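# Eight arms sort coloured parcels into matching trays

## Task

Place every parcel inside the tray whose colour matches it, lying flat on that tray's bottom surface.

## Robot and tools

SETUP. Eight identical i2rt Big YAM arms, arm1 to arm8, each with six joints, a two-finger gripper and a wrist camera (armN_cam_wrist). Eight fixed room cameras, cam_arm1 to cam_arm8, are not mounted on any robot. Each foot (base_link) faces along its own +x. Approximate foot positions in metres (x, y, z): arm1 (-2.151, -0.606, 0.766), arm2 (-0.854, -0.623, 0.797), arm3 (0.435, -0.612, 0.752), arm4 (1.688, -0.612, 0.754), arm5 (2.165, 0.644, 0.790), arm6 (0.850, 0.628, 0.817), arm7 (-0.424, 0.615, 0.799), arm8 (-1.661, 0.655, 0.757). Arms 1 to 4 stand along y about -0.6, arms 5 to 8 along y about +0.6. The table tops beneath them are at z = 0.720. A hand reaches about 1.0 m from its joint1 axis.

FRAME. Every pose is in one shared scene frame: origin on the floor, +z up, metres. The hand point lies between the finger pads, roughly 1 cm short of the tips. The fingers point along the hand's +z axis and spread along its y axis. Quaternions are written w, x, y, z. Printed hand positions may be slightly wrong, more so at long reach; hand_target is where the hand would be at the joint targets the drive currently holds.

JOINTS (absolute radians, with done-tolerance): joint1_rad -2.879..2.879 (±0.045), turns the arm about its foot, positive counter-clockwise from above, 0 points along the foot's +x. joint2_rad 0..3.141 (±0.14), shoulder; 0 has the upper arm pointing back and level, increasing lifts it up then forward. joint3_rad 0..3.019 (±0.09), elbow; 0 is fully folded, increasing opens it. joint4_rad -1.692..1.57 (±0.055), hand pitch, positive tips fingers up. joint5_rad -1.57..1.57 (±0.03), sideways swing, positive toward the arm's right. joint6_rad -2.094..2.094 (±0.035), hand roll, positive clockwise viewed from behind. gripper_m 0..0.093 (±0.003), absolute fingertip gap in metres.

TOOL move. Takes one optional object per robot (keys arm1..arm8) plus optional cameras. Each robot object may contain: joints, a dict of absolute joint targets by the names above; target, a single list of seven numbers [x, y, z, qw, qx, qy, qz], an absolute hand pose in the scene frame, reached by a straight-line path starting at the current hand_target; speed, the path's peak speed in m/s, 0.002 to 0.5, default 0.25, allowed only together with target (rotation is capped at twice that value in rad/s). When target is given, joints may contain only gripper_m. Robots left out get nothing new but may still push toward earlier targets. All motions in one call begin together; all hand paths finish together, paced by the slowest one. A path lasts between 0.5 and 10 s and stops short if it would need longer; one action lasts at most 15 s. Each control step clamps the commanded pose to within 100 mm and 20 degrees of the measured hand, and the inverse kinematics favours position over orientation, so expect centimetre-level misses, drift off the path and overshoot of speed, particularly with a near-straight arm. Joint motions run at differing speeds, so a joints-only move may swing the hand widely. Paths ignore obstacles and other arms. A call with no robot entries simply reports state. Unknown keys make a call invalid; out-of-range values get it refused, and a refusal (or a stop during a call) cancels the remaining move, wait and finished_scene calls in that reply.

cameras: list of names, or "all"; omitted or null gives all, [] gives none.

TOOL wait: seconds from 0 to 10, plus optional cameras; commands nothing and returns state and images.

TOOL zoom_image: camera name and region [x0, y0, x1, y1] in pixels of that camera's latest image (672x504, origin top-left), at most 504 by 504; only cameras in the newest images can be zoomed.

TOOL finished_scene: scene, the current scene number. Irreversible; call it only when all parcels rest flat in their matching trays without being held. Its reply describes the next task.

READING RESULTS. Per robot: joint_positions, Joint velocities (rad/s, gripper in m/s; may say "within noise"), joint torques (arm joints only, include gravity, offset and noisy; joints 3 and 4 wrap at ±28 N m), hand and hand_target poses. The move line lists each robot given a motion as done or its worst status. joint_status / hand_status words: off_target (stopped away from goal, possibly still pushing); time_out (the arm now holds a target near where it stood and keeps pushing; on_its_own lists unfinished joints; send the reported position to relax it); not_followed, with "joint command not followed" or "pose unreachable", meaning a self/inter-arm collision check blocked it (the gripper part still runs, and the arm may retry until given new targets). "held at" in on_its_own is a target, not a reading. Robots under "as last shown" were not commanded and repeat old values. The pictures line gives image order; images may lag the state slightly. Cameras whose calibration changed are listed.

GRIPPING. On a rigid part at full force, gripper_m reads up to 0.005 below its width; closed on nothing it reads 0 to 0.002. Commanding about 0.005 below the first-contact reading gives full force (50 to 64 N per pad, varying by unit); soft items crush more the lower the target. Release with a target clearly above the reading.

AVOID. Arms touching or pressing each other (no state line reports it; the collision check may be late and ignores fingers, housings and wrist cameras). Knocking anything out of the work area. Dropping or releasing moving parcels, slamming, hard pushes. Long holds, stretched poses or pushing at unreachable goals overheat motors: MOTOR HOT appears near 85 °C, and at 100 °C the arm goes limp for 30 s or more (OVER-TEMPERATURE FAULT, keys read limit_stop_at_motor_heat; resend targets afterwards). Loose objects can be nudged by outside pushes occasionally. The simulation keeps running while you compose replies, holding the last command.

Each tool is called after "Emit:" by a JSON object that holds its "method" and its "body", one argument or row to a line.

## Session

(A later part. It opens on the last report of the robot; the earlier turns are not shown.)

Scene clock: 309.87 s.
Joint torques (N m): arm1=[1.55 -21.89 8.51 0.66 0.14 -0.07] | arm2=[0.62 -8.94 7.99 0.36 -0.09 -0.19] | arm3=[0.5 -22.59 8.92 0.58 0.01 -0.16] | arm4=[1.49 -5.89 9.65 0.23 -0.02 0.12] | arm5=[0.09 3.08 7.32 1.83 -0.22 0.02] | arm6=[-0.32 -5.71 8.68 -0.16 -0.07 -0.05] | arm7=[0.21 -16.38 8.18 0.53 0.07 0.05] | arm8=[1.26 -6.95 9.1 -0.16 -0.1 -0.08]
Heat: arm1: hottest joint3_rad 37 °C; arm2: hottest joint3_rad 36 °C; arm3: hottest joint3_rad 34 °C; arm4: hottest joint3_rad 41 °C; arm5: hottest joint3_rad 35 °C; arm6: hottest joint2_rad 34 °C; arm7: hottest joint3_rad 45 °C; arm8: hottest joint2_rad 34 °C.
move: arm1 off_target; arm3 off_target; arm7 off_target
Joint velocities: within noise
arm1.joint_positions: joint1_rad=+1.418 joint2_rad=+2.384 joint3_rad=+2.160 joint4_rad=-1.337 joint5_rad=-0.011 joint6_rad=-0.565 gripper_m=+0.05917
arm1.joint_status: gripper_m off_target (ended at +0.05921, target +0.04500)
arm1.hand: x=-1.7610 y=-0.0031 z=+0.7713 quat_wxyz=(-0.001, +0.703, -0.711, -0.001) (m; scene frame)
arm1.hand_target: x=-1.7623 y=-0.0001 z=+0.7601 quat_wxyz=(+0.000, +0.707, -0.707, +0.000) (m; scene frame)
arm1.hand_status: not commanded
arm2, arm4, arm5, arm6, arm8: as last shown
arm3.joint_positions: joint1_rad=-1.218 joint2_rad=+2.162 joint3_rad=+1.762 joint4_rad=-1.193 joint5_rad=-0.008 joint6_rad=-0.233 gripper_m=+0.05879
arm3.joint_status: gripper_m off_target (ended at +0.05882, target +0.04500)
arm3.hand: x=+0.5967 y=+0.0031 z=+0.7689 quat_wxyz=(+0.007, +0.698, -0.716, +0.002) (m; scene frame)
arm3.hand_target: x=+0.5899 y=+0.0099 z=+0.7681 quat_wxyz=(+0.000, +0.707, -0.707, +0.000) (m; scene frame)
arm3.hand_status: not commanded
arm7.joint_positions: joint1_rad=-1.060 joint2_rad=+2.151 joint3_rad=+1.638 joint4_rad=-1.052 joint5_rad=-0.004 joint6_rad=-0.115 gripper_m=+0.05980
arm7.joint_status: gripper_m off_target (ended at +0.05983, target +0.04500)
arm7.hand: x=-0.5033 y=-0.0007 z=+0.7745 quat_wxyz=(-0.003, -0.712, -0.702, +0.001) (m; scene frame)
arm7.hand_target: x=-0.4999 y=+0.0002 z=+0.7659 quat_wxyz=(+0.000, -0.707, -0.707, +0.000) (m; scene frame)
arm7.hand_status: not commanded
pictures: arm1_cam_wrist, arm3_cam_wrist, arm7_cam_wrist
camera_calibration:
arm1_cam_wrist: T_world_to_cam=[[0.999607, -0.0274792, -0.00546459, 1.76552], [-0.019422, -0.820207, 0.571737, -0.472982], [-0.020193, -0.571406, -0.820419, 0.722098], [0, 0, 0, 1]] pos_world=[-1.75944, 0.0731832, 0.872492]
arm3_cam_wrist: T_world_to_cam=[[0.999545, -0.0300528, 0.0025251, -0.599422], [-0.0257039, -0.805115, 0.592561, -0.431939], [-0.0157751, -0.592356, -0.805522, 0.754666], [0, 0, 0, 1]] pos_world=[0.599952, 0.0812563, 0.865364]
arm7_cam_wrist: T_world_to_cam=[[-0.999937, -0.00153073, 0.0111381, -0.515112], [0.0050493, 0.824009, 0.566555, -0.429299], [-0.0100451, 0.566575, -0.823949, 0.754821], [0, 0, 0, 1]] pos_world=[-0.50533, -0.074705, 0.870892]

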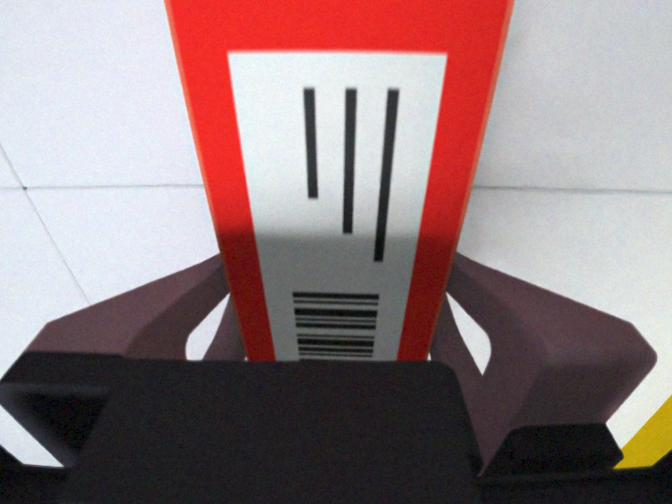

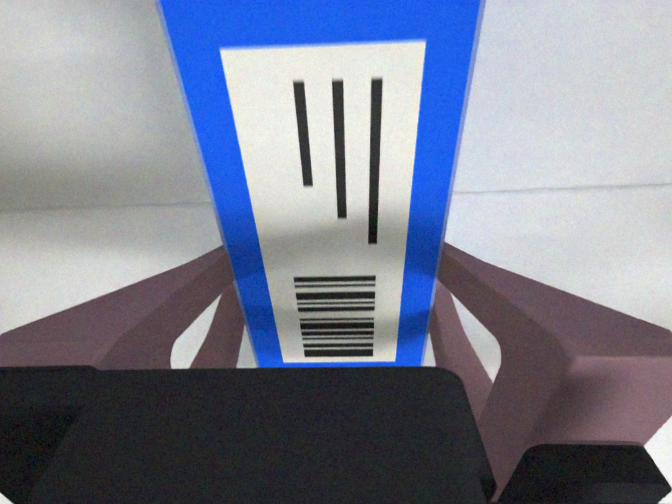

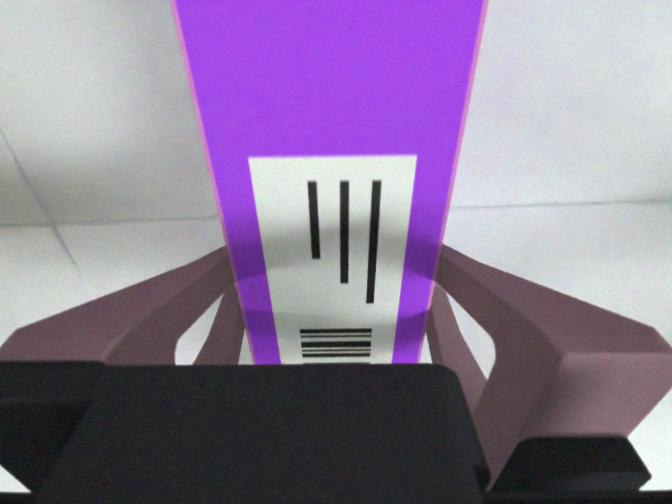

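Emit:
{"method": "move", "body": {
  "arm1": {"target":[-1.761,-0.003,0.95,0,0.7071,-0.7071,0]},
  "arm3": {"target":[0.597,0.003,0.95,0,0.7071,-0.7071,0]},
  "arm7": {"target":[-0.503,-0.001,0.95,0,0.7071,0.7071,0]},
  "arm4": {"joints":{"joint1_rad":0.3}},
  "cameras": []
}}

Emit:
{"method": "move", "body": {
  "arm1": {"target":[-1.95,-0.28,1.1,0,0.7071,-0.7071,0]},
  "arm3": {"target":[0.53,-0.25,1.1,0,0.7071,-0.7071,0]},
  "arm7": {"target":[-0.47,0.25,1.1,0,0.7071,0.7071,0]},
  "cameras": ["arm1_cam_wrist","arm3_cam_wrist","arm7_cam_wrist"]
}}

Scene clock: 405.43 s.
Joint torques (N m): arm1=[1.08 -20.89 12.01 -0.13 0.08 -0.1] | arm2=[0.62 -8.94 8.01 0.38 -0.09 -0.19] | arm3=[-0.62 -22.83 14.57 -0.32 0 -0.23] | arm4=[-1.2 -6.18 9.66 0.18 -0.13 0.11] | arm5=[-0.79 3.02 7.47 1.77 -0.2 0.07] | arm6=[-0.32 -5.83 8.72 -0.14 -0.06 -0.06] | arm7=[-0.15 -15.91 15.05 -0.36 0.05 0.03] | arm8=[1.2 -6.65 9.2 -0.17 -0.1 -0.07]
Heat: arm1: hottest joint2_rad 39 °C; arm2: hottest joint3_rad 36 °C; arm3: hottest joint2_rad 33 °C; arm4: hottest joint3_rad 39 °C; arm5: hottest joint3_rad 36 °C; arm6: hottest joint3_rad 34 °C; arm7: hottest joint3_rad 38 °C; arm8: hottest joint3_rad 32 °C.
move: arm1 off_target; arm3 off_target; arm4 done; arm7 off_target
Joint velocities: within noise
arm1.joint_positions: joint1_rad=+1.418 joint2_rad=+2.282 joint3_rad=+2.433 joint4_rad=-1.673 joint5_rad=-0.011 joint6_rad=-0.569 gripper_m=+0.05917
arm1.joint_status: not commanded
arm1.hand: x=-1.7662 y=-0.0083 z=+0.9461 quat_wxyz=(-0.020, +0.705, -0.709, -0.006) (m; scene frame)
arm1.hand_target: x=-1.7615 y=-0.0036 z=+0.9497 quat_wxyz=(-0.027, +0.707, -0.707, -0.006) (m; scene frame)
arm1.hand_status: off_target (0.008 m and 2.4 deg from the pose sent, 0.179 m and 0.7 deg at the start; a joint's target at an end of its range on 37 of 59 steps)
arm2, arm5, arm6, arm8: as last shown
arm3.joint_positions: joint1_rad=-1.218 joint2_rad=+2.051 joint3_rad=+1.991 joint4_rad=-1.574 joint5_rad=-0.007 joint6_rad=-0.241 gripper_m=+0.05879
arm3.joint_status: not commanded
arm3.hand: x=+0.5927 y=-0.0106 z=+0.9229 quat_wxyz=(+0.025, +0.701, -0.713, +0.013) (m; scene frame)
arm3.hand_target: x=+0.5966 y=+0.0015 z=+0.9501 quat_wxyz=(-0.001, +0.707, -0.707, +0.000) (m; scene frame)
arm3.hand_status: off_target (0.031 m and 3.4 deg from the pose sent, 0.181 m and 1.7 deg at the start; pose on its path clipped on 9 of 59 steps)
arm4.joint_positions: joint1_rad=+0.309 joint2_rad=+1.215 joint3_rad=+1.510 joint4_rad=-1.686 joint5_rad=+0.016 joint6_rad=-0.333 gripper_m=+0.09192
arm4.joint_status: all done
arm4.hand: x=+1.8059 y=-0.2631 z=+1.1273 quat_wxyz=(-0.076, +0.712, -0.697, -0.034) (m; scene frame)
arm4.hand_target: x=+1.8082 y=-0.2651 z=+1.1217 quat_wxyz=(-0.066, +0.708, -0.703, -0.029) (m; scene frame)
arm4.hand_status: not commanded
arm7.joint_positions: joint1_rad=-1.060 joint2_rad=+1.987 joint3_rad=+1.806 joint4_rad=-1.427 joint5_rad=-0.004 joint6_rad=-0.119 gripper_m=+0.05980
arm7.joint_status: not commanded
arm7.hand: x=-0.5010 y=+0.0158 z=+0.9324 quat_wxyz=(+0.011, -0.711, -0.703, -0.017) (m; scene frame)
arm7.hand_target: x=-0.5027 y=+0.0001 z=+0.9502 quat_wxyz=(+0.000, -0.707, -0.707, +0.000) (m; scene frame)
arm7.hand_status: off_target (0.024 m and 2.4 deg from the pose sent, 0.175 m and 0.9 deg at the start)
pictures: none
No camera images: "cameras" was empty.

Scene clock: 407.80 s.
Joint torques (N m): arm1=[1.9 -8 8.06 0.1 0.13 0.06] | arm2=[0.62 -8.94 8.01 0.36 -0.09 -0.19] | arm3=[-0.73 -11.11 9.51 -0.02 -0.06 -0.22] | arm4=[-0.67 -6.18 9.68 0.18 -0.13 0.11] | arm5=[-0.21 3.31 7.28 1.92 -0.12 0.05] | arm6=[-0.21 -5.77 8.73 -0.14 -0.06 -0.05] | arm7=[-0.26 -8.53 9.1 -0.32 0.06 0.04] | arm8=[1.32 -6.83 9.13 -0.08 -0.1 -0.09]
Heat: arm1: hottest joint2_rad 38 °C; arm2: hottest joint3_rad 36 °C; arm3: hottest joint2_rad 33 °C; arm4: hottest joint3_rad 39 °C; arm5: hottest joint3_rad 36 °C; arm6: hottest joint3_rad 34 °C; arm7: hottest joint3_rad 38 °C; arm8: hottest joint3_rad 32 °C.
move: arm1 off_target; arm3 off_target; arm7 done
Joint velocities: within noise
arm1.joint_positions: joint1_rad=+1.419 joint2_rad=+1.300 joint3_rad=+1.494 joint4_rad=-1.676 joint5_rad=-0.011 joint6_rad=-0.569 gripper_m=+0.05917
arm1.joint_status: not commanded
arm1.hand: x=-1.9454 y=-0.2808 z=+1.1056 quat_wxyz=(-0.040, +0.705, -0.708, -0.010) (m; scene frame)
arm1.hand_target: x=-1.9500 y=-0.2800 z=+1.0994 quat_wxyz=(-0.028, +0.707, -0.707, -0.006) (m; scene frame)
arm1.hand_status: off_target (0.007 m and 4.7 deg from the pose sent, 0.362 m and 2.4 deg at the start; a joint's target at an end of its range on 30 of 71 steps)
arm2, arm4, arm6, arm8: as last shown
arm3.joint_positions: joint1_rad=-1.218 joint2_rad=+1.291 joint3_rad=+1.484 joint4_rad=-1.675 joint5_rad=-0.007 joint6_rad=-0.243 gripper_m=+0.05879
arm3.joint_status: not commanded
arm3.hand: x=+0.5295 y=-0.2471 z=+1.0958 quat_wxyz=(-0.040, +0.701, -0.712, -0.025) (m; scene frame)
arm3.hand_target: x=+0.5300 y=-0.2500 z=+1.0992 quat_wxyz=(-0.042, +0.706, -0.707, -0.024) (m; scene frame)
arm3.hand_status: off_target (0.005 m and 5.5 deg from the pose sent, 0.304 m and 3.4 deg at the start; a joint's target at an end of its range on 35 of 71 steps)
arm5.joint_positions: joint1_rad=+0.670 joint2_rad=+0.625 joint3_rad=+1.427 joint4_rad=-1.371 joint5_rad=+0.001 joint6_rad=-0.010 gripper_m=+0.09397
arm5.joint_status: not commanded
arm5.hand: x=+1.9538 y=+0.5510 z=+1.3379 quat_wxyz=(+0.092, +0.859, +0.183, -0.468) (m; scene frame)
arm5.hand_target: x=+1.9567 y=+0.5502 z=+1.3504 quat_wxyz=(+0.099, +0.853, +0.181, -0.480) (m; scene frame)
arm5.hand_status: not commanded
arm7.joint_positions: joint1_rad=-1.060 joint2_rad=+1.303 joint3_rad=+1.400 joint4_rad=-1.646 joint5_rad=-0.004 joint6_rad=-0.119 gripper_m=+0.05980
arm7.joint_status: not commanded
arm7.hand: x=-0.4713 y=+0.2443 z=+1.1032 quat_wxyz=(-0.007, -0.711, -0.704, +0.007) (m; scene frame)
arm7.hand_target: x=-0.4700 y=+0.2499 z=+1.1001 quat_wxyz=(+0.000, -0.707, -0.707, +0.000) (m; scene frame)
arm7.hand_status: done (0.007 m and 1.3 deg from the pose sent, 0.290 m and 2.4 deg at the start)
pictures: arm1_cam_wrist, arm3_cam_wrist, arm7_cam_wrist
camera_calibration:
arm1_cam_wrist: T_world_to_cam=[[0.999091, -0.0221289, 0.0364432, 1.89819], [-0.0377408, -0.856672, 0.514479, -0.87803], [0.019835, -0.515387, -0.856728, 0.96768], [0, 0, 0, 1]] pos_world=[-1.9488, -0.21145, 1.21159]
arm3_cam_wrist: T_world_to_cam=[[0.999335, -0.0218042, 0.0292358, -0.567728], [-0.0335686, -0.863287, 0.503595, -0.741485], [0.0142584, -0.504241, -0.863445, 0.938025], [0, 0, 0, 1]] pos_world=[0.529085, -0.179502, 1.19994]
arm7_cam_wrist: T_world_to_cam=[[-0.9999, -0.00517352, 0.0131981, -0.487706], [0.00300519, 0.832506, 0.554008, -0.806841], [-0.0138537, 0.553992, -0.832406, 0.89774], [0, 0, 0, 1]] pos_world=[-0.472795, 0.171836, 1.20072]

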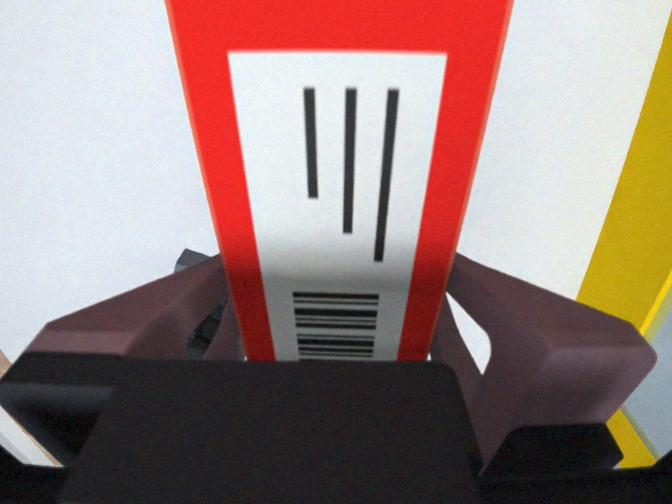

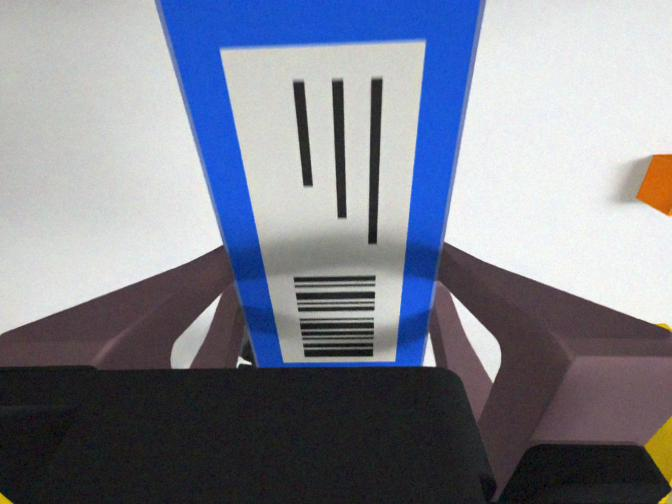

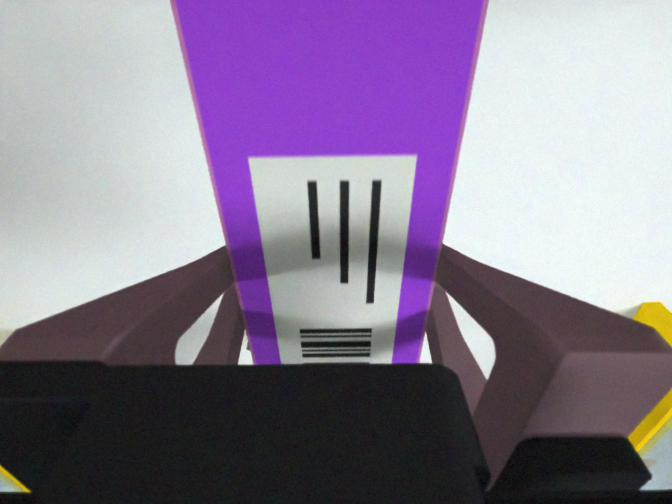

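Emit:
{"method": "move", "body": {
  "arm1": {"joints":{"joint1_rad":-1.513,"joint6_rad":0.21}},
  "arm3": {"joints":{"joint1_rad":2.124,"joint6_rad":-0.17}},
  "arm7": {"joints":{"joint1_rad":2.169,"joint6_rad":0.124}},
  "cameras": []
}}

Emit:
{"method": "move", "body": {
  "arm1": {"target":[-2.386,-1.221,0.92,0,0.8788,0.4772,0]},
  "arm3": {"target":[0.397,-1.273,0.94,0,0.6670,0.7451,0]},
  "arm7": {"target":[-0.398,1.258,0.93,0,0.6468,-0.7627,0]},
  "cameras": ["arm1_cam_wrist","arm3_cam_wrist","arm7_cam_wrist","cam_arm1","cam_arm3","cam_arm7"]
}}

Scene clock: 420.03 s.
Joint torques (N m): arm1=[1.73 -8.06 8.01 0.18 0.03 0.05] | arm2=[0.62 -8.88 8.01 0.36 -0.09 -0.19] | arm3=[-0.97 -11.16 9.52 -0.02 -0.04 0.13] | arm4=[-0.67 -6.18 9.68 0.2 -0.13 0.11] | arm5=[-0.26 3.55 7.38 1.74 -0.19 0.03] | arm6=[-0.26 -5.77 8.69 -0.14 -0.06 -0.06] | arm7=[-0.85 -8.53 9.11 -0.28 0.03 0.19] | arm8=[1.26 -7 9.2 -0.21 -0.11 -0.09]
Heat: arm1: hottest joint2_rad 36 °C; arm2: hottest joint3_rad 36 °C; arm3: hottest joint2_rad 33 °C; arm4: hottest joint3_rad 39 °C; arm5: hottest joint3_rad 36 °C; arm6: hottest joint3_rad 34 °C; arm7: hottest joint3_rad 38 °C; arm8: hottest joint3_rad 32 °C.
move: arm1 done; arm3 done; arm7 done
Joint velocities: within noise
arm1.joint_positions: joint1_rad=-1.519 joint2_rad=+1.306 joint3_rad=+1.494 joint4_rad=-1.676 joint5_rad=-0.006 joint6_rad=+0.204 gripper_m=+0.05919
arm1.joint_status: all done
arm1.hand: x=-2.2915 y=-0.9604 z=+1.1095 quat_wxyz=(-0.035, -0.878, -0.477, +0.031) (m; scene frame)
arm1.hand_target: x=-2.2880 y=-0.9586 z=+1.1053 quat_wxyz=(-0.029, -0.878, -0.477, +0.023) (m; scene frame)
arm1.hand_status: not commanded
arm2, arm4, arm5, arm6, arm8: as last shown
arm3.joint_positions: joint1_rad=+2.129 joint2_rad=+1.291 joint3_rad=+1.484 joint4_rad=-1.675 joint5_rad=-0.007 joint6_rad=-0.186 gripper_m=+0.05871
arm3.joint_status: all done
arm3.hand: x=+0.4143 y=-0.9923 z=+1.0908 quat_wxyz=(+0.030, +0.658, +0.752, -0.028) (m; scene frame)
arm3.hand_target: x=+0.4122 y=-0.9896 z=+1.0942 quat_wxyz=(+0.030, +0.666, +0.745, -0.029) (m; scene frame)
arm3.hand_status: not commanded
arm7.joint_positions: joint1_rad=+2.176 joint2_rad=+1.303 joint3_rad=+1.400 joint4_rad=-1.646 joint5_rad=-0.003 joint6_rad=+0.116 gripper_m=+0.05973
arm7.joint_status: all done
arm7.hand: x=-0.4106 y=+0.9865 z=+1.1052 quat_wxyz=(-0.007, +0.652, -0.758, -0.010) (m; scene frame)
arm7.hand_target: x=-0.4079 y=+0.9807 z=+1.1020 quat_wxyz=(-0.001, +0.646, -0.763, -0.002) (m; scene frame)
arm7.hand_status: not commanded
pictures: none
No camera images: "cameras" was empty.

Scene clock: 422.40 s.
Joint torques (N m): arm1=[2.43 -19.37 12.46 -0.2 0.22 0.09] | arm2=[0.62 -8.94 8.01 0.36 -0.09 -0.19] | arm3=[-0.73 -23.18 14.43 -0.36 0.02 0.13] | arm4=[-0.67 -6.18 9.66 0.2 -0.13 0.11] | arm5=[-0.44 2.43 7.39 1.8 -0.2 0.05] | arm6=[-0.32 -5.71 8.68 -0.17 -0.06 -0.05] | arm7=[-0.73 -16.26 15.25 -0.4 0.08 0.2] | arm8=[1.26 -7 9.21 -0.14 -0.1 -0.1]
Heat: arm1: hottest joint2_rad 35 °C; arm2: hottest joint3_rad 36 °C; arm3: hottest joint2_rad 33 °C; arm4: hottest joint3_rad 39 °C; arm5: hottest joint3_rad 36 °C; arm6: hottest joint3_rad 34 °C; arm7: hottest joint3_rad 39 °C; arm8: hottest joint3_rad 32 °C.
move: arm1 off_target; arm3 off_target; arm7 off_target
Joint velocities: within noise
arm1.joint_positions: joint1_rad=-1.519 joint2_rad=+2.113 joint3_rad=+2.016 joint4_rad=-1.509 joint5_rad=+0.003 joint6_rad=+0.207 gripper_m=+0.05918
arm1.joint_status: not commanded
arm1.hand: x=-2.3880 y=-1.2069 z=+0.9084 quat_wxyz=(+0.007, -0.879, -0.476, -0.011) (m; scene frame)
arm1.hand_target: x=-2.3856 y=-1.2204 z=+0.9201 quat_wxyz=(-0.001, -0.879, -0.477, +0.000) (m; scene frame)
arm1.hand_status: off_target (0.018 m and 1.5 deg from the pose sent, 0.336 m and 5.3 deg at the start)
arm2, arm4, arm5, arm6, arm8: as last shown
arm3.joint_positions: joint1_rad=+2.129 joint2_rad=+2.115 joint3_rad=+2.108 joint4_rad=-1.603 joint5_rad=+0.001 joint6_rad=-0.181 gripper_m=+0.05872
arm3.joint_status: not commanded
arm3.hand: x=+0.3997 y=-1.2601 z=+0.9186 quat_wxyz=(-0.012, +0.660, +0.751, +0.019) (m; scene frame)
arm3.hand_target: x=+0.3971 y=-1.2718 z=+0.9400 quat_wxyz=(+0.001, +0.667, +0.745, +0.000) (m; scene frame)
arm3.hand_status: off_target (0.025 m and 2.8 deg from the pose sent, 0.319 m and 4.9 deg at the start)
arm7.joint_positions: joint1_rad=+2.176 joint2_rad=+2.066 joint3_rad=+1.873 joint4_rad=-1.421 joint5_rad=-0.003 joint6_rad=+0.117 gripper_m=+0.05973
arm7.joint_status: not commanded
arm7.hand: x=-0.4018 y=+1.2401 z=+0.9135 quat_wxyz=(+0.015, +0.651, -0.759, +0.014) (m; scene frame)
arm7.hand_target: x=-0.3980 y=+1.2568 z=+0.9302 quat_wxyz=(+0.000, +0.647, -0.763, +0.000) (m; scene frame)
arm7.hand_status: off_target (0.025 m and 2.4 deg from the pose sent, 0.323 m and 1.6 deg at the start)
pictures: arm1_cam_wrist, arm3_cam_wrist, arm7_cam_wrist, cam_arm1, cam_arm3, cam_arm7
camera_calibration:
arm1_cam_wrist: T_world_to_cam=[[-0.828161, 0.560486, -0.00219044, -1.29816], [0.448919, 0.665642, 0.596147, 1.33854], [0.33559, 0.492723, -0.802872, 2.25203], [0, 0, 0, 1]] pos_world=[-2.43174, -1.27301, 1.00728]
arm3_cam_wrist: T_world_to_cam=[[-0.992339, -0.123513, -0.00276664, 0.242396], [-0.0988766, 0.780579, 0.617187, 0.462016], [-0.074071, 0.612732, -0.786812, 1.64852], [0, 0, 0, 1]] pos_world=[0.408329, -1.3408, 1.01259]
arm7_cam_wrist: T_world_to_cam=[[0.990697, -0.135329, 0.0143101, 0.549649], [-0.116524, -0.789286, 0.602868, 0.387611], [-0.0702908, -0.598927, -0.797712, 1.56451], [0, 0, 0, 1]] pos_world=[-0.389399, 1.31735, 1.00649]

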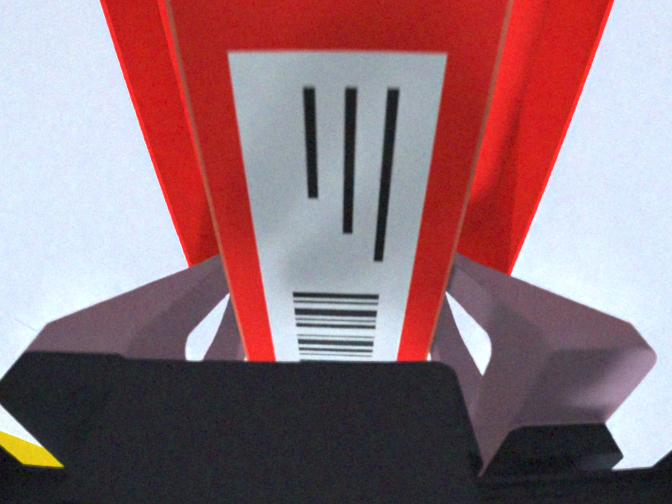

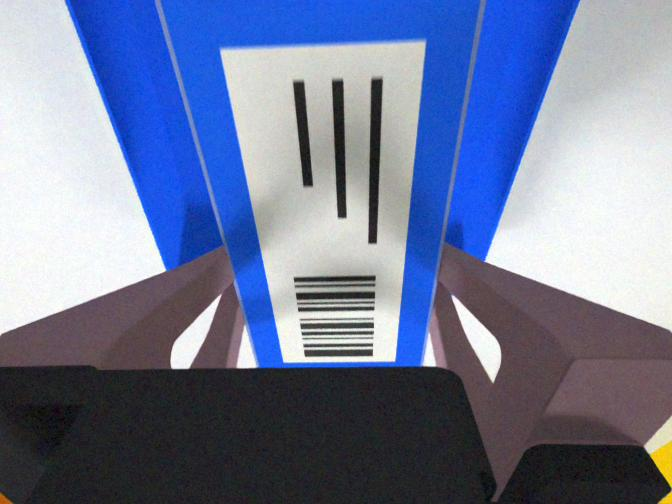

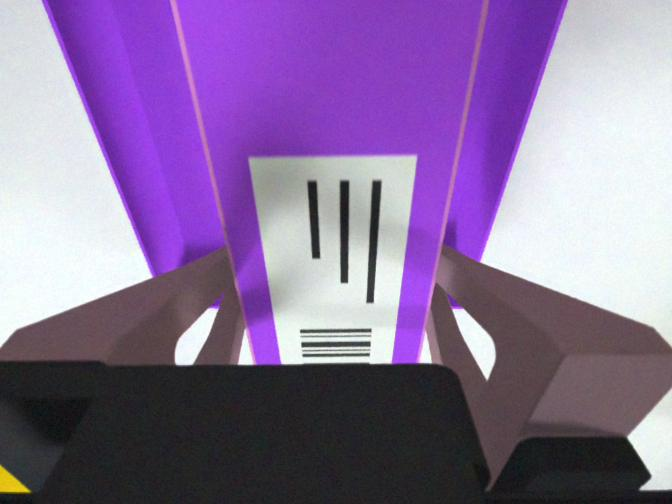

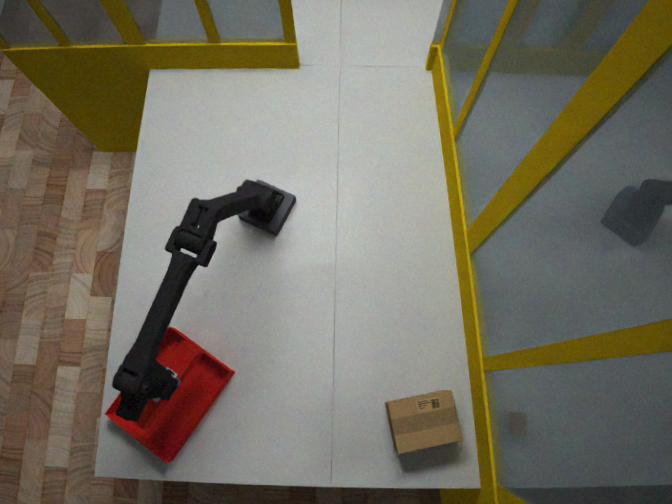

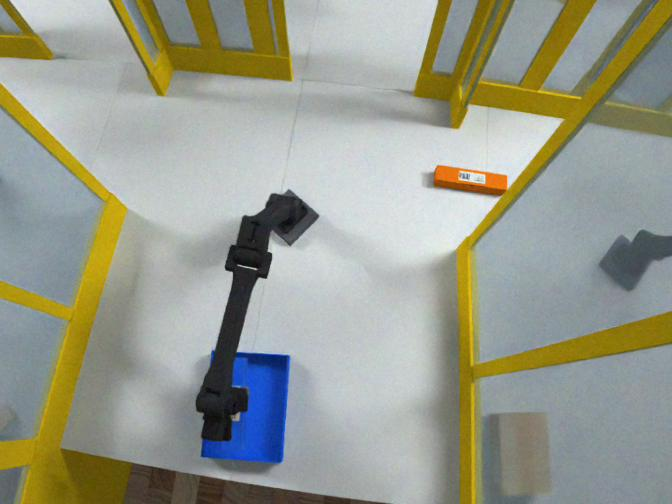

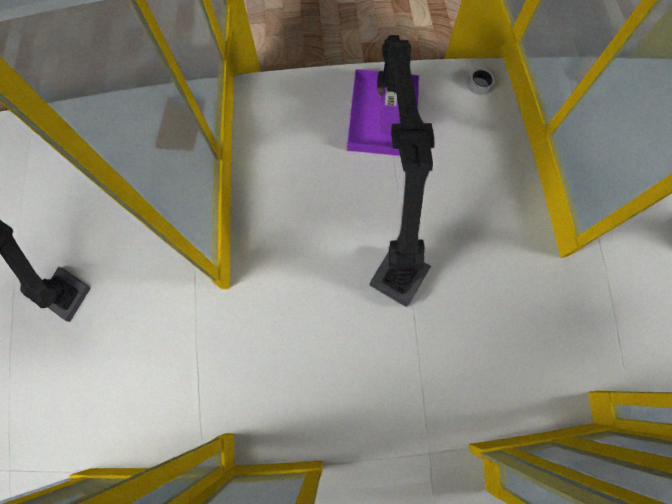

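Emit:
{"method": "move", "body": {
  "arm1": {"target":[-2.389,-1.228,0.85,0,0.8788,0.4772,0]},
  "arm3": {"target":[0.396,-1.280,0.86,0,0.6670,0.7451,0]},
  "arm7": {"target":[-0.396,1.266,0.855,0,0.6468,-0.7627,0]},
  "cameras": ["arm1_cam_wrist","arm3_cam_wrist","arm7_cam_wrist","cam_arm1","cam_arm3","cam_arm7"]
}}

Emit:
{"method": "zoom_image", "body": {
  "camera": "cam_arm1",
  "region": [90, 300, 260, 480]
}}

Emit:
{"method": "zoom_image", "body": {
  "camera": "cam_arm3",
  "region": [180, 330, 320, 480]
}}

Emit:
{"method": "zoom_image", "body": {
  "camera": "cam_arm7",
  "region": [320, 20, 460, 170]
}}

Scene clock: 445.60 s.
Joint torques (N m): arm1=[2.26 -19.96 8.4 0.79 0.19 0.07] | arm2=[0.56 -8.94 7.99 0.38 -0.09 -0.19] | arm3=[-0.85 -23.82 9.7 0.54 0.01 0.11] | arm4=[-0.73 -6.18 9.66 0.18 -0.13 0.11] | arm5=[-0.56 2.84 7.42 1.83 -0.2 0.05] | arm6=[-0.26 -5.83 8.69 -0.16 -0.06 -0.05] | arm7=[-0.91 -16.97 9.21 0.5 0.1 0.16] | arm8=[1.44 -7 9.14 -0.12 -0.1 -0.1]
Heat: arm1: hottest joint2_rad 37 °C; arm2: hottest joint3_rad 36 °C; arm3: hottest joint3_rad 35 °C; arm4: hottest joint3_rad 39 °C; arm5: hottest joint3_rad 36 °C; arm6: hottest joint3_rad 34 °C; arm7: hottest joint3_rad 46 °C; arm8: hottest joint3_rad 32 °C.
move: arm1 done; arm3 done; arm7 done
Joint velocities: within noise
arm1.joint_positions: joint1_rad=-1.519 joint2_rad=+2.171 joint3_rad=+1.976 joint4_rad=-1.387 joint5_rad=+0.004 joint6_rad=+0.207 gripper_m=+0.05918
arm1.joint_status: not commanded
arm1.hand: x=-2.3940 y=-1.2231 z=+0.8563 quat_wxyz=(+0.000, -0.880, -0.476, -0.002) (m; scene frame)
arm1.hand_target: x=-2.3889 y=-1.2278 z=+0.8499 quat_wxyz=(+0.000, -0.879, -0.477, +0.000) (m; scene frame)
arm1.hand_status: done (0.009 m and 0.3 deg from the pose sent, 0.062 m and 1.6 deg at the start)
arm2, arm4, arm5, arm8: as last shown
arm3.joint_positions: joint1_rad=+2.129 joint2_rad=+2.165 joint3_rad=+2.020 joint4_rad=-1.448 joint5_rad=+0.001 joint6_rad=-0.181 gripper_m=+0.05872
arm3.joint_status: not commanded
arm3.hand: x=+0.3992 y=-1.2739 z=+0.8527 quat_wxyz=(-0.007, +0.660, +0.751, +0.012) (m; scene frame)
arm3.hand_target: x=+0.3960 y=-1.2799 z=+0.8601 quat_wxyz=(+0.000, +0.667, +0.745, +0.000) (m; scene frame)
arm3.hand_status: done (0.010 m and 1.9 deg from the pose sent, 0.062 m and 2.8 deg at the start)
arm6.joint_positions: joint1_rad=-1.340 joint2_rad=+1.193 joint3_rad=+1.320 joint4_rad=-1.697 joint5_rad=+0.002 joint6_rad=-0.387 gripper_m=+0.09188
arm6.joint_status: not commanded
arm6.hand: x=+0.7273 y=+0.3282 z=+1.1271 quat_wxyz=(+0.001, -0.707, -0.707, +0.001) (m; scene frame)
arm6.hand_target: x=+0.7300 y=+0.3299 z=+1.1300 quat_wxyz=(+0.000, -0.707, -0.707, +0.000) (m; scene frame)
arm6.hand_status: not commanded
arm7.joint_positions: joint1_rad=+2.176 joint2_rad=+2.146 joint3_rad=+1.865 joint4_rad=-1.295 joint5_rad=-0.003 joint6_rad=+0.117 gripper_m=+0.05973
arm7.joint_status: not commanded
arm7.hand: x=-0.4010 y=+1.2649 z=+0.8601 quat_wxyz=(+0.002, +0.651, -0.759, +0.000) (m; scene frame)
arm7.hand_target: x=-0.3960 y=+1.2659 z=+0.8551 quat_wxyz=(+0.000, +0.647, -0.763, +0.000) (m; scene frame)
arm7.hand_status: done (0.007 m and 0.7 deg from the pose sent, 0.064 m and 2.4 deg at the start)
pictures: arm1_cam_wrist, arm3_cam_wrist, arm7_cam_wrist, cam_arm1, cam_arm3, cam_arm7
camera_calibration:
arm1_cam_wrist: T_world_to_cam=[[-0.828115, 0.560514, -0.00704505, -1.28987], [0.454279, 0.678419, 0.577389, 1.42764], [0.328414, 0.474944, -0.816439, 2.19283], [0, 0, 0, 1]] pos_world=[-2.43686, -1.28702, 0.956917]
arm3_cam_wrist: T_world_to_cam=[[-0.992397, -0.123078, 0.000565671, 0.237806], [-0.0977374, 0.790846, 0.60416, 0.5372], [-0.0748064, 0.599511, -0.796863, 1.59705], [0, 0, 0, 1]] pos_world=[0.407972, -1.35302, 0.947942]
arm7_cam_wrist: T_world_to_cam=[[0.990678, -0.135815, 0.0105361, 0.556793], [-0.117308, -0.811249, 0.572813, 0.49277], [-0.0692491, -0.568709, -0.819619, 1.51784], [0, 0, 0, 1]] pos_world=[-0.388688, 1.33859, 0.955917]

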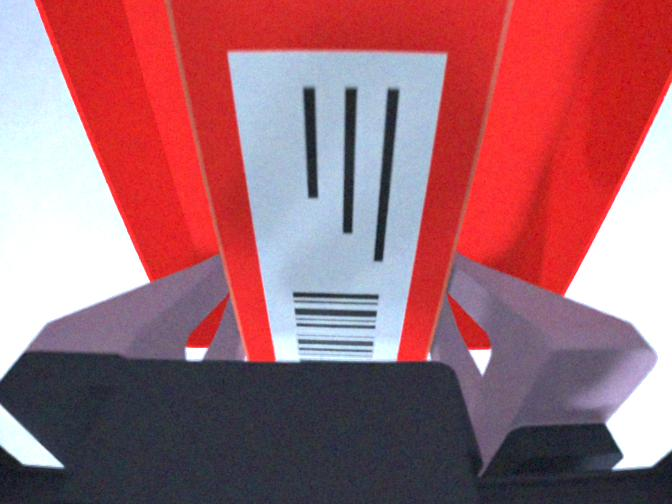

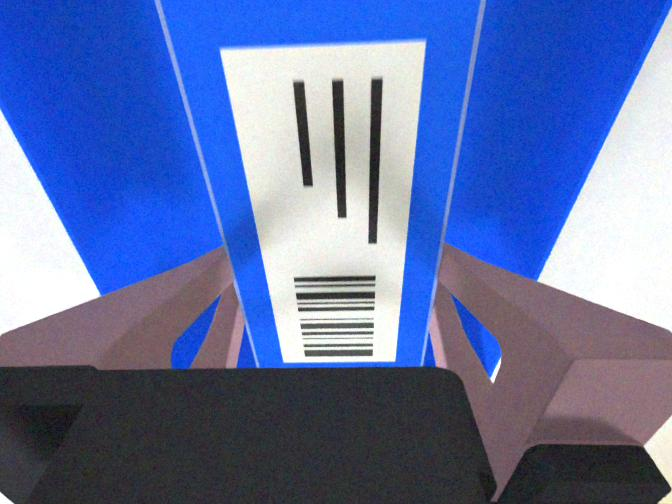

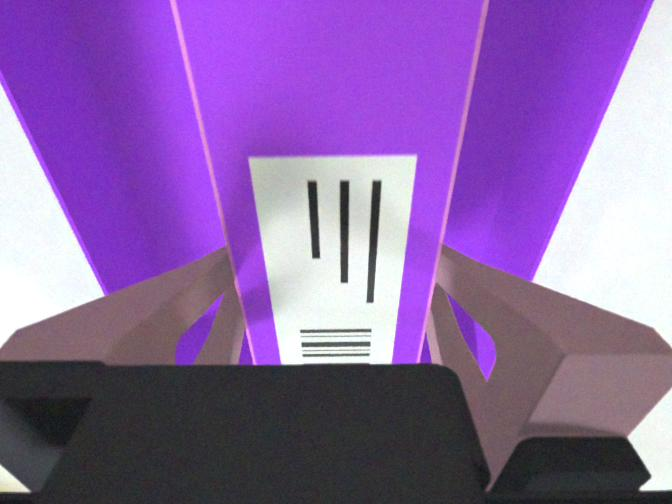

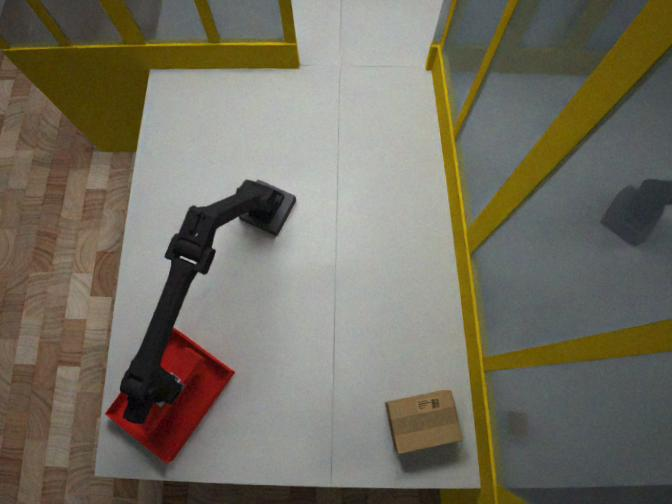

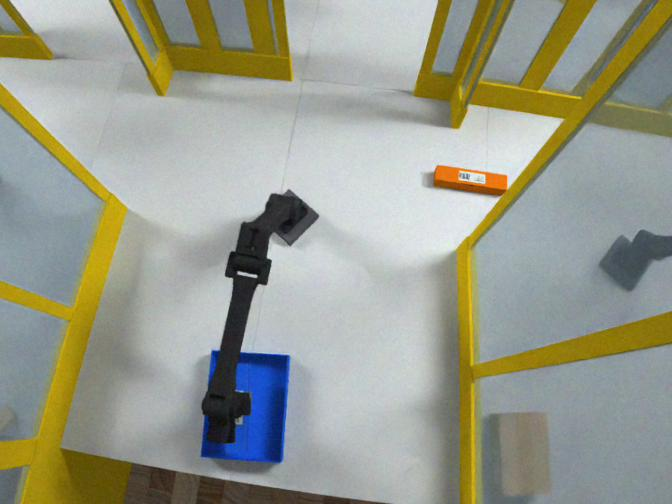

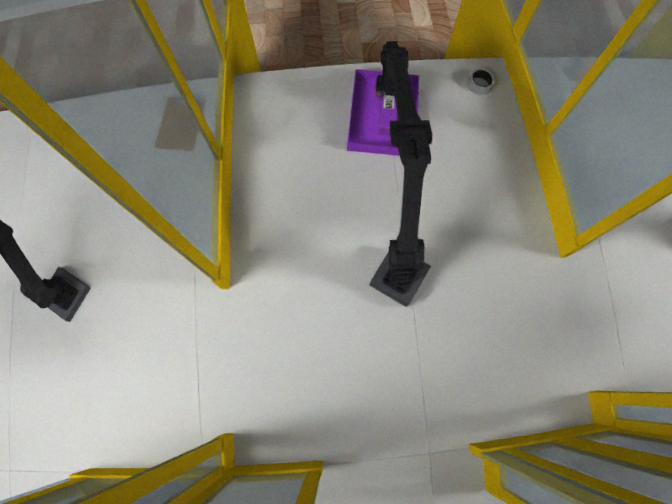

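Scaled by 2.800.

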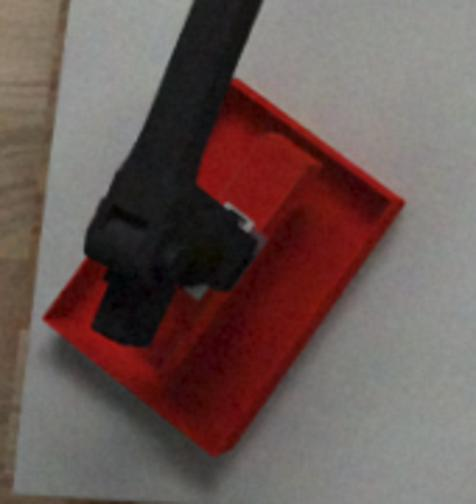

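Scaled by 3.360.

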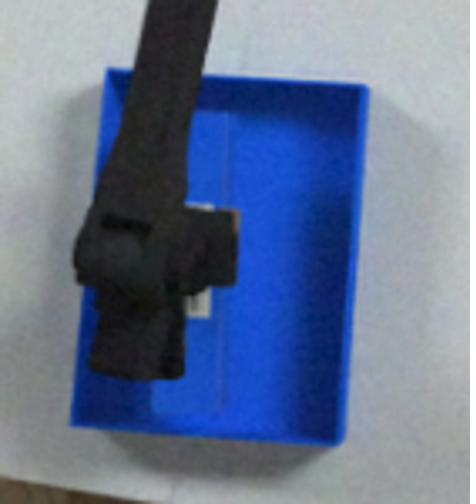

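Scaled by 3.360.

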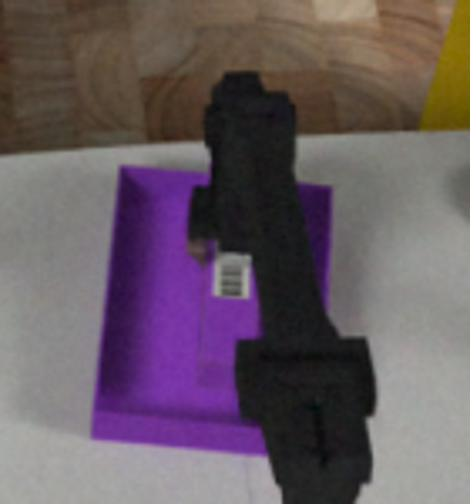

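Emit:
{"method": "move", "body": {
  "arm7": {"target":[-0.382,1.303,0.86,0,0.6468,-0.7627,0]},
  "cameras": ["cam_arm7","arm7_cam_wrist"]
}}

Emit:
{"method": "zoom_image", "body": {
  "camera": "cam_arm7",
  "region": [320, 20, 460, 170]
}}

Emit:
{"method": "move", "body": {
  "arm1": {"target":[-2.391,-1.230,0.773,0,0.8788,0.4772,0]},
  "arm3": {"target":[0.396,-1.279,0.784,0,0.6670,0.7451,0]},
  "cameras": ["cam_arm1","cam_arm3"]
}}

Scene clock: 517.87 s.
Joint torques (N m): arm1=[2.32 -19.9 8.4 0.68 0.19 0.07] | arm2=[0.62 -8.94 7.99 0.36 -0.09 -0.19] | arm3=[-0.79 -24.29 9.81 0.55 0.02 0.11] | arm4=[-0.73 -6.18 9.68 0.2 -0.13 0.11] | arm5=[-0.09 2.78 7.56 1.89 -0.17 0.04] | arm6=[-0.26 -5.71 8.7 -0.16 -0.06 -0.05] | arm7=[-0.97 -17.61 15.05 -0.42 0.07 0.04] | arm8=[1.32 -6.77 9.17 -0.06 -0.11 -0.11]
Heat: arm1: hottest joint2_rad 34 °C; arm2: hottest joint3_rad 36 °C; arm3: hottest joint2_rad 37 °C; arm4: hottest joint3_rad 39 °C; arm5: hottest joint3_rad 36 °C; arm6: hottest joint3_rad 34 °C; arm7: hottest joint3_rad 39 °C; arm8: hottest joint3_rad 32 °C.
move: arm7 off_target
Joint velocities: within noise
arm1, arm3, arm4, arm5, arm6: as last shown
arm2.joint_positions: joint1_rad=-1.005 joint2_rad=+1.218 joint3_rad=+1.404 joint4_rad=-1.671 joint5_rad=+0.001 joint6_rad=-0.506 gripper_m=+0.09194
arm2.joint_status: not commanded
arm2.hand: x=-0.8202 y=-0.2738 z=+1.1327 quat_wxyz=(-0.038, +0.836, -0.547, -0.020) (m; scene frame)
arm2.hand_target: x=-0.8222 y=-0.2750 z=+1.1294 quat_wxyz=(-0.030, +0.841, -0.540, -0.016) (m; scene frame)
arm2.hand_status: not commanded
arm7.joint_positions: joint1_rad=+2.158 joint2_rad=+2.240 joint3_rad=+1.995 joint4_rad=-1.362 joint5_rad=-0.002 joint6_rad=+0.113 gripper_m=+0.05973
arm7.joint_status: not commanded
arm7.hand: x=-0.3881 y=+1.2852 z=+0.8479 quat_wxyz=(+0.013, +0.646, -0.763, +0.012) (m; scene frame)
arm7.hand_target: x=-0.3821 y=+1.3019 z=+0.8603 quat_wxyz=(-0.001, +0.647, -0.763, -0.001) (m; scene frame)
arm7.hand_status: off_target (0.022 m and 2.0 deg from the pose sent, 0.043 m and 0.7 deg at the start)
arm8.joint_positions: joint1_rad=+0.006 joint2_rad=+1.205 joint3_rad=+1.495 joint4_rad=-1.672 joint5_rad=-0.001 joint6_rad=-0.164 gripper_m=+0.09192
arm8.joint_status: not commanded
arm8.hand: x=-1.8655 y=+0.3571 z=+1.1337 quat_wxyz=(-0.038, -0.840, -0.535, +0.086) (m; scene frame)
arm8.hand_target: x=-1.8670 y=+0.3590 z=+1.1292 quat_wxyz=(-0.033, -0.840, -0.536, +0.078) (m; scene frame)
arm8.hand_status: not commanded
pictures: arm7_cam_wrist, cam_arm7
camera_calibration:
arm7_cam_wrist: T_world_to_cam=[[0.988622, -0.149735, 0.0143281, 0.560802], [-0.128463, -0.79093, 0.59827, 0.465751], [-0.0782492, -0.593303, -0.801167, 1.53277], [0, 0, 0, 1]] pos_world=[-0.374652, 1.36175, 0.941323]

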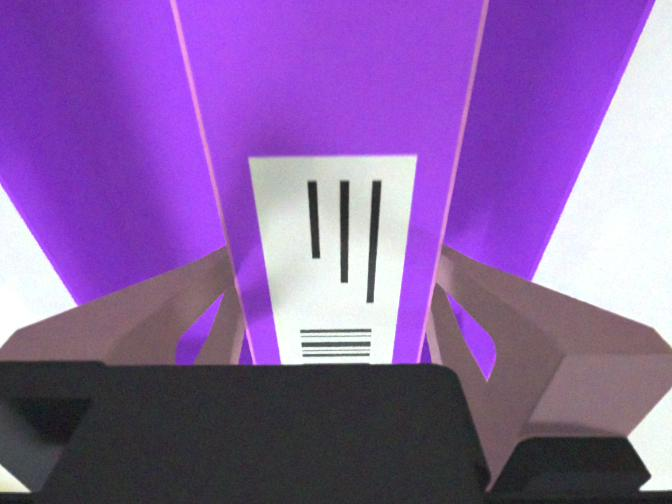

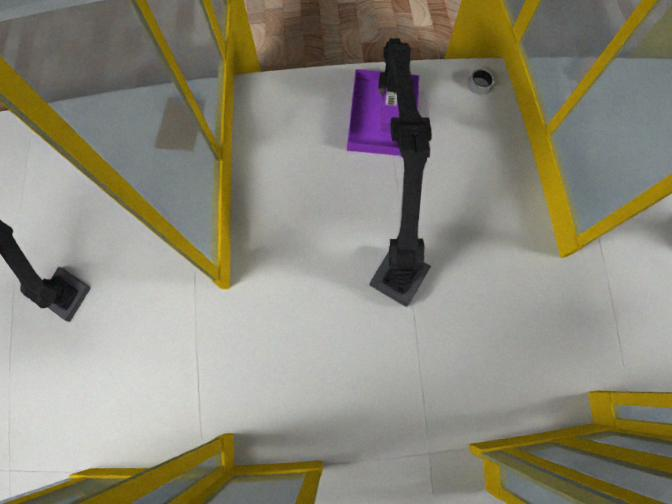

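Scaled by 3.360.

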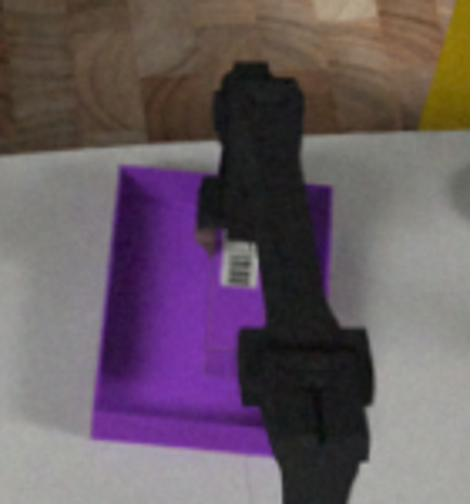

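Scene clock: 519.23 s.
Joint torques (N m): arm1=[1.96 -20.54 8.17 0.72 0.21 0.04] | arm2=[0.62 -8.94 7.99 0.36 -0.09 -0.19] | arm3=[-0.79 -24.7 9.24 0.55 0.01 0.1] | arm4=[-0.73 -6.18 9.68 0.18 -0.13 0.11] | arm5=[-0.38 3.43 7.47 1.78 -0.21 0] | arm6=[-0.21 -5.77 8.69 -0.14 -0.06 -0.06] | arm7=[-0.91 -17.61 15.17 -0.39 0.06 0.03] | arm8=[1.2 -6.71 9.16 -0.17 -0.11 -0.09]
Heat: arm1: hottest joint2_rad 34 °C; arm2: hottest joint3_rad 36 °C; arm3: hottest joint2_rad 37 °C; arm4: hottest joint3_rad 39 °C; arm5: hottest joint3_rad 36 °C; arm6: hottest joint3_rad 34 °C; arm7: hottest joint3_rad 39 °C; arm8: hottest joint3_rad 32 °C.
move: arm1 done; arm3 done
Joint velocities: within noise
arm1.joint_positions: joint1_rad=-1.519 joint2_rad=+2.244 joint3_rad=+1.889 joint4_rad=-1.230 joint5_rad=+0.004 joint6_rad=+0.207 gripper_m=+0.05918
arm1.joint_status: not commanded
arm1.hand: x=-2.3944 y=-1.2256 z=+0.7773 quat_wxyz=(+0.001, -0.880, -0.476, -0.003) (m; scene frame)
arm1.hand_target: x=-2.3909 y=-1.2299 z=+0.7732 quat_wxyz=(+0.000, -0.879, -0.477, +0.000) (m; scene frame)
arm1.hand_status: done (0.007 m and 0.4 deg from the pose sent, 0.084 m and 0.3 deg at the start)
arm2, arm4, arm5, arm6, arm8: as last shown
arm3.joint_positions: joint1_rad=+2.129 joint2_rad=+2.210 joint3_rad=+1.901 joint4_rad=-1.280 joint5_rad=+0.001 joint6_rad=-0.181 gripper_m=+0.05872
arm3.joint_status: not commanded
arm3.hand: x=+0.3997 y=-1.2728 z=+0.7793 quat_wxyz=(-0.006, +0.660, +0.751, +0.011) (m; scene frame)
arm3.hand_target: x=+0.3960 y=-1.2789 z=+0.7841 quat_wxyz=(+0.000, +0.667, +0.745, +0.000) (m; scene frame)
arm3.hand_status: done (0.009 m and 1.7 deg from the pose sent, 0.069 m and 2.0 deg at the start)
arm7.joint_positions: joint1_rad=+2.158 joint2_rad=+2.240 joint3_rad=+1.995 joint4_rad=-1.363 joint5_rad=-0.002 joint6_rad=+0.113 gripper_m=+0.05973
arm7.joint_status: not commanded
arm7.hand: x=-0.3881 y=+1.2851 z=+0.8479 quat_wxyz=(+0.013, +0.646, -0.763, +0.012) (m; scene frame)
arm7.hand_target: x=-0.3821 y=+1.3019 z=+0.8603 quat_wxyz=(-0.001, +0.647, -0.763, +0.000) (m; scene frame)
arm7.hand_status: not commanded
pictures: cam_arm1, cam_arm3

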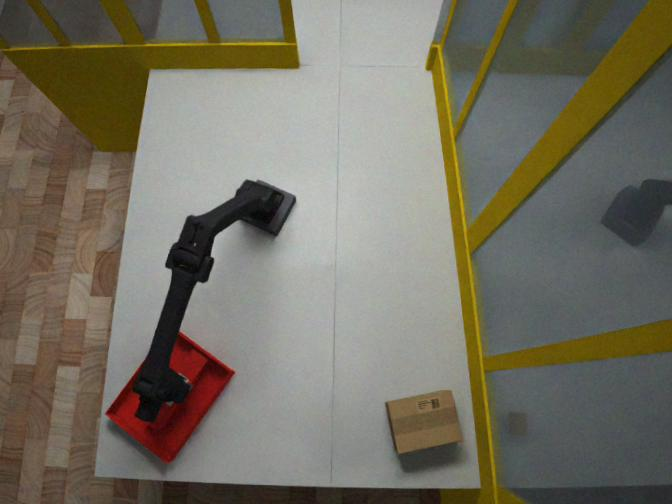

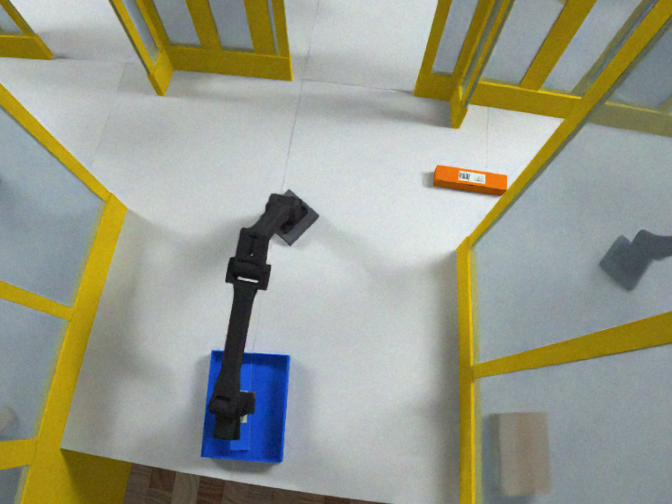

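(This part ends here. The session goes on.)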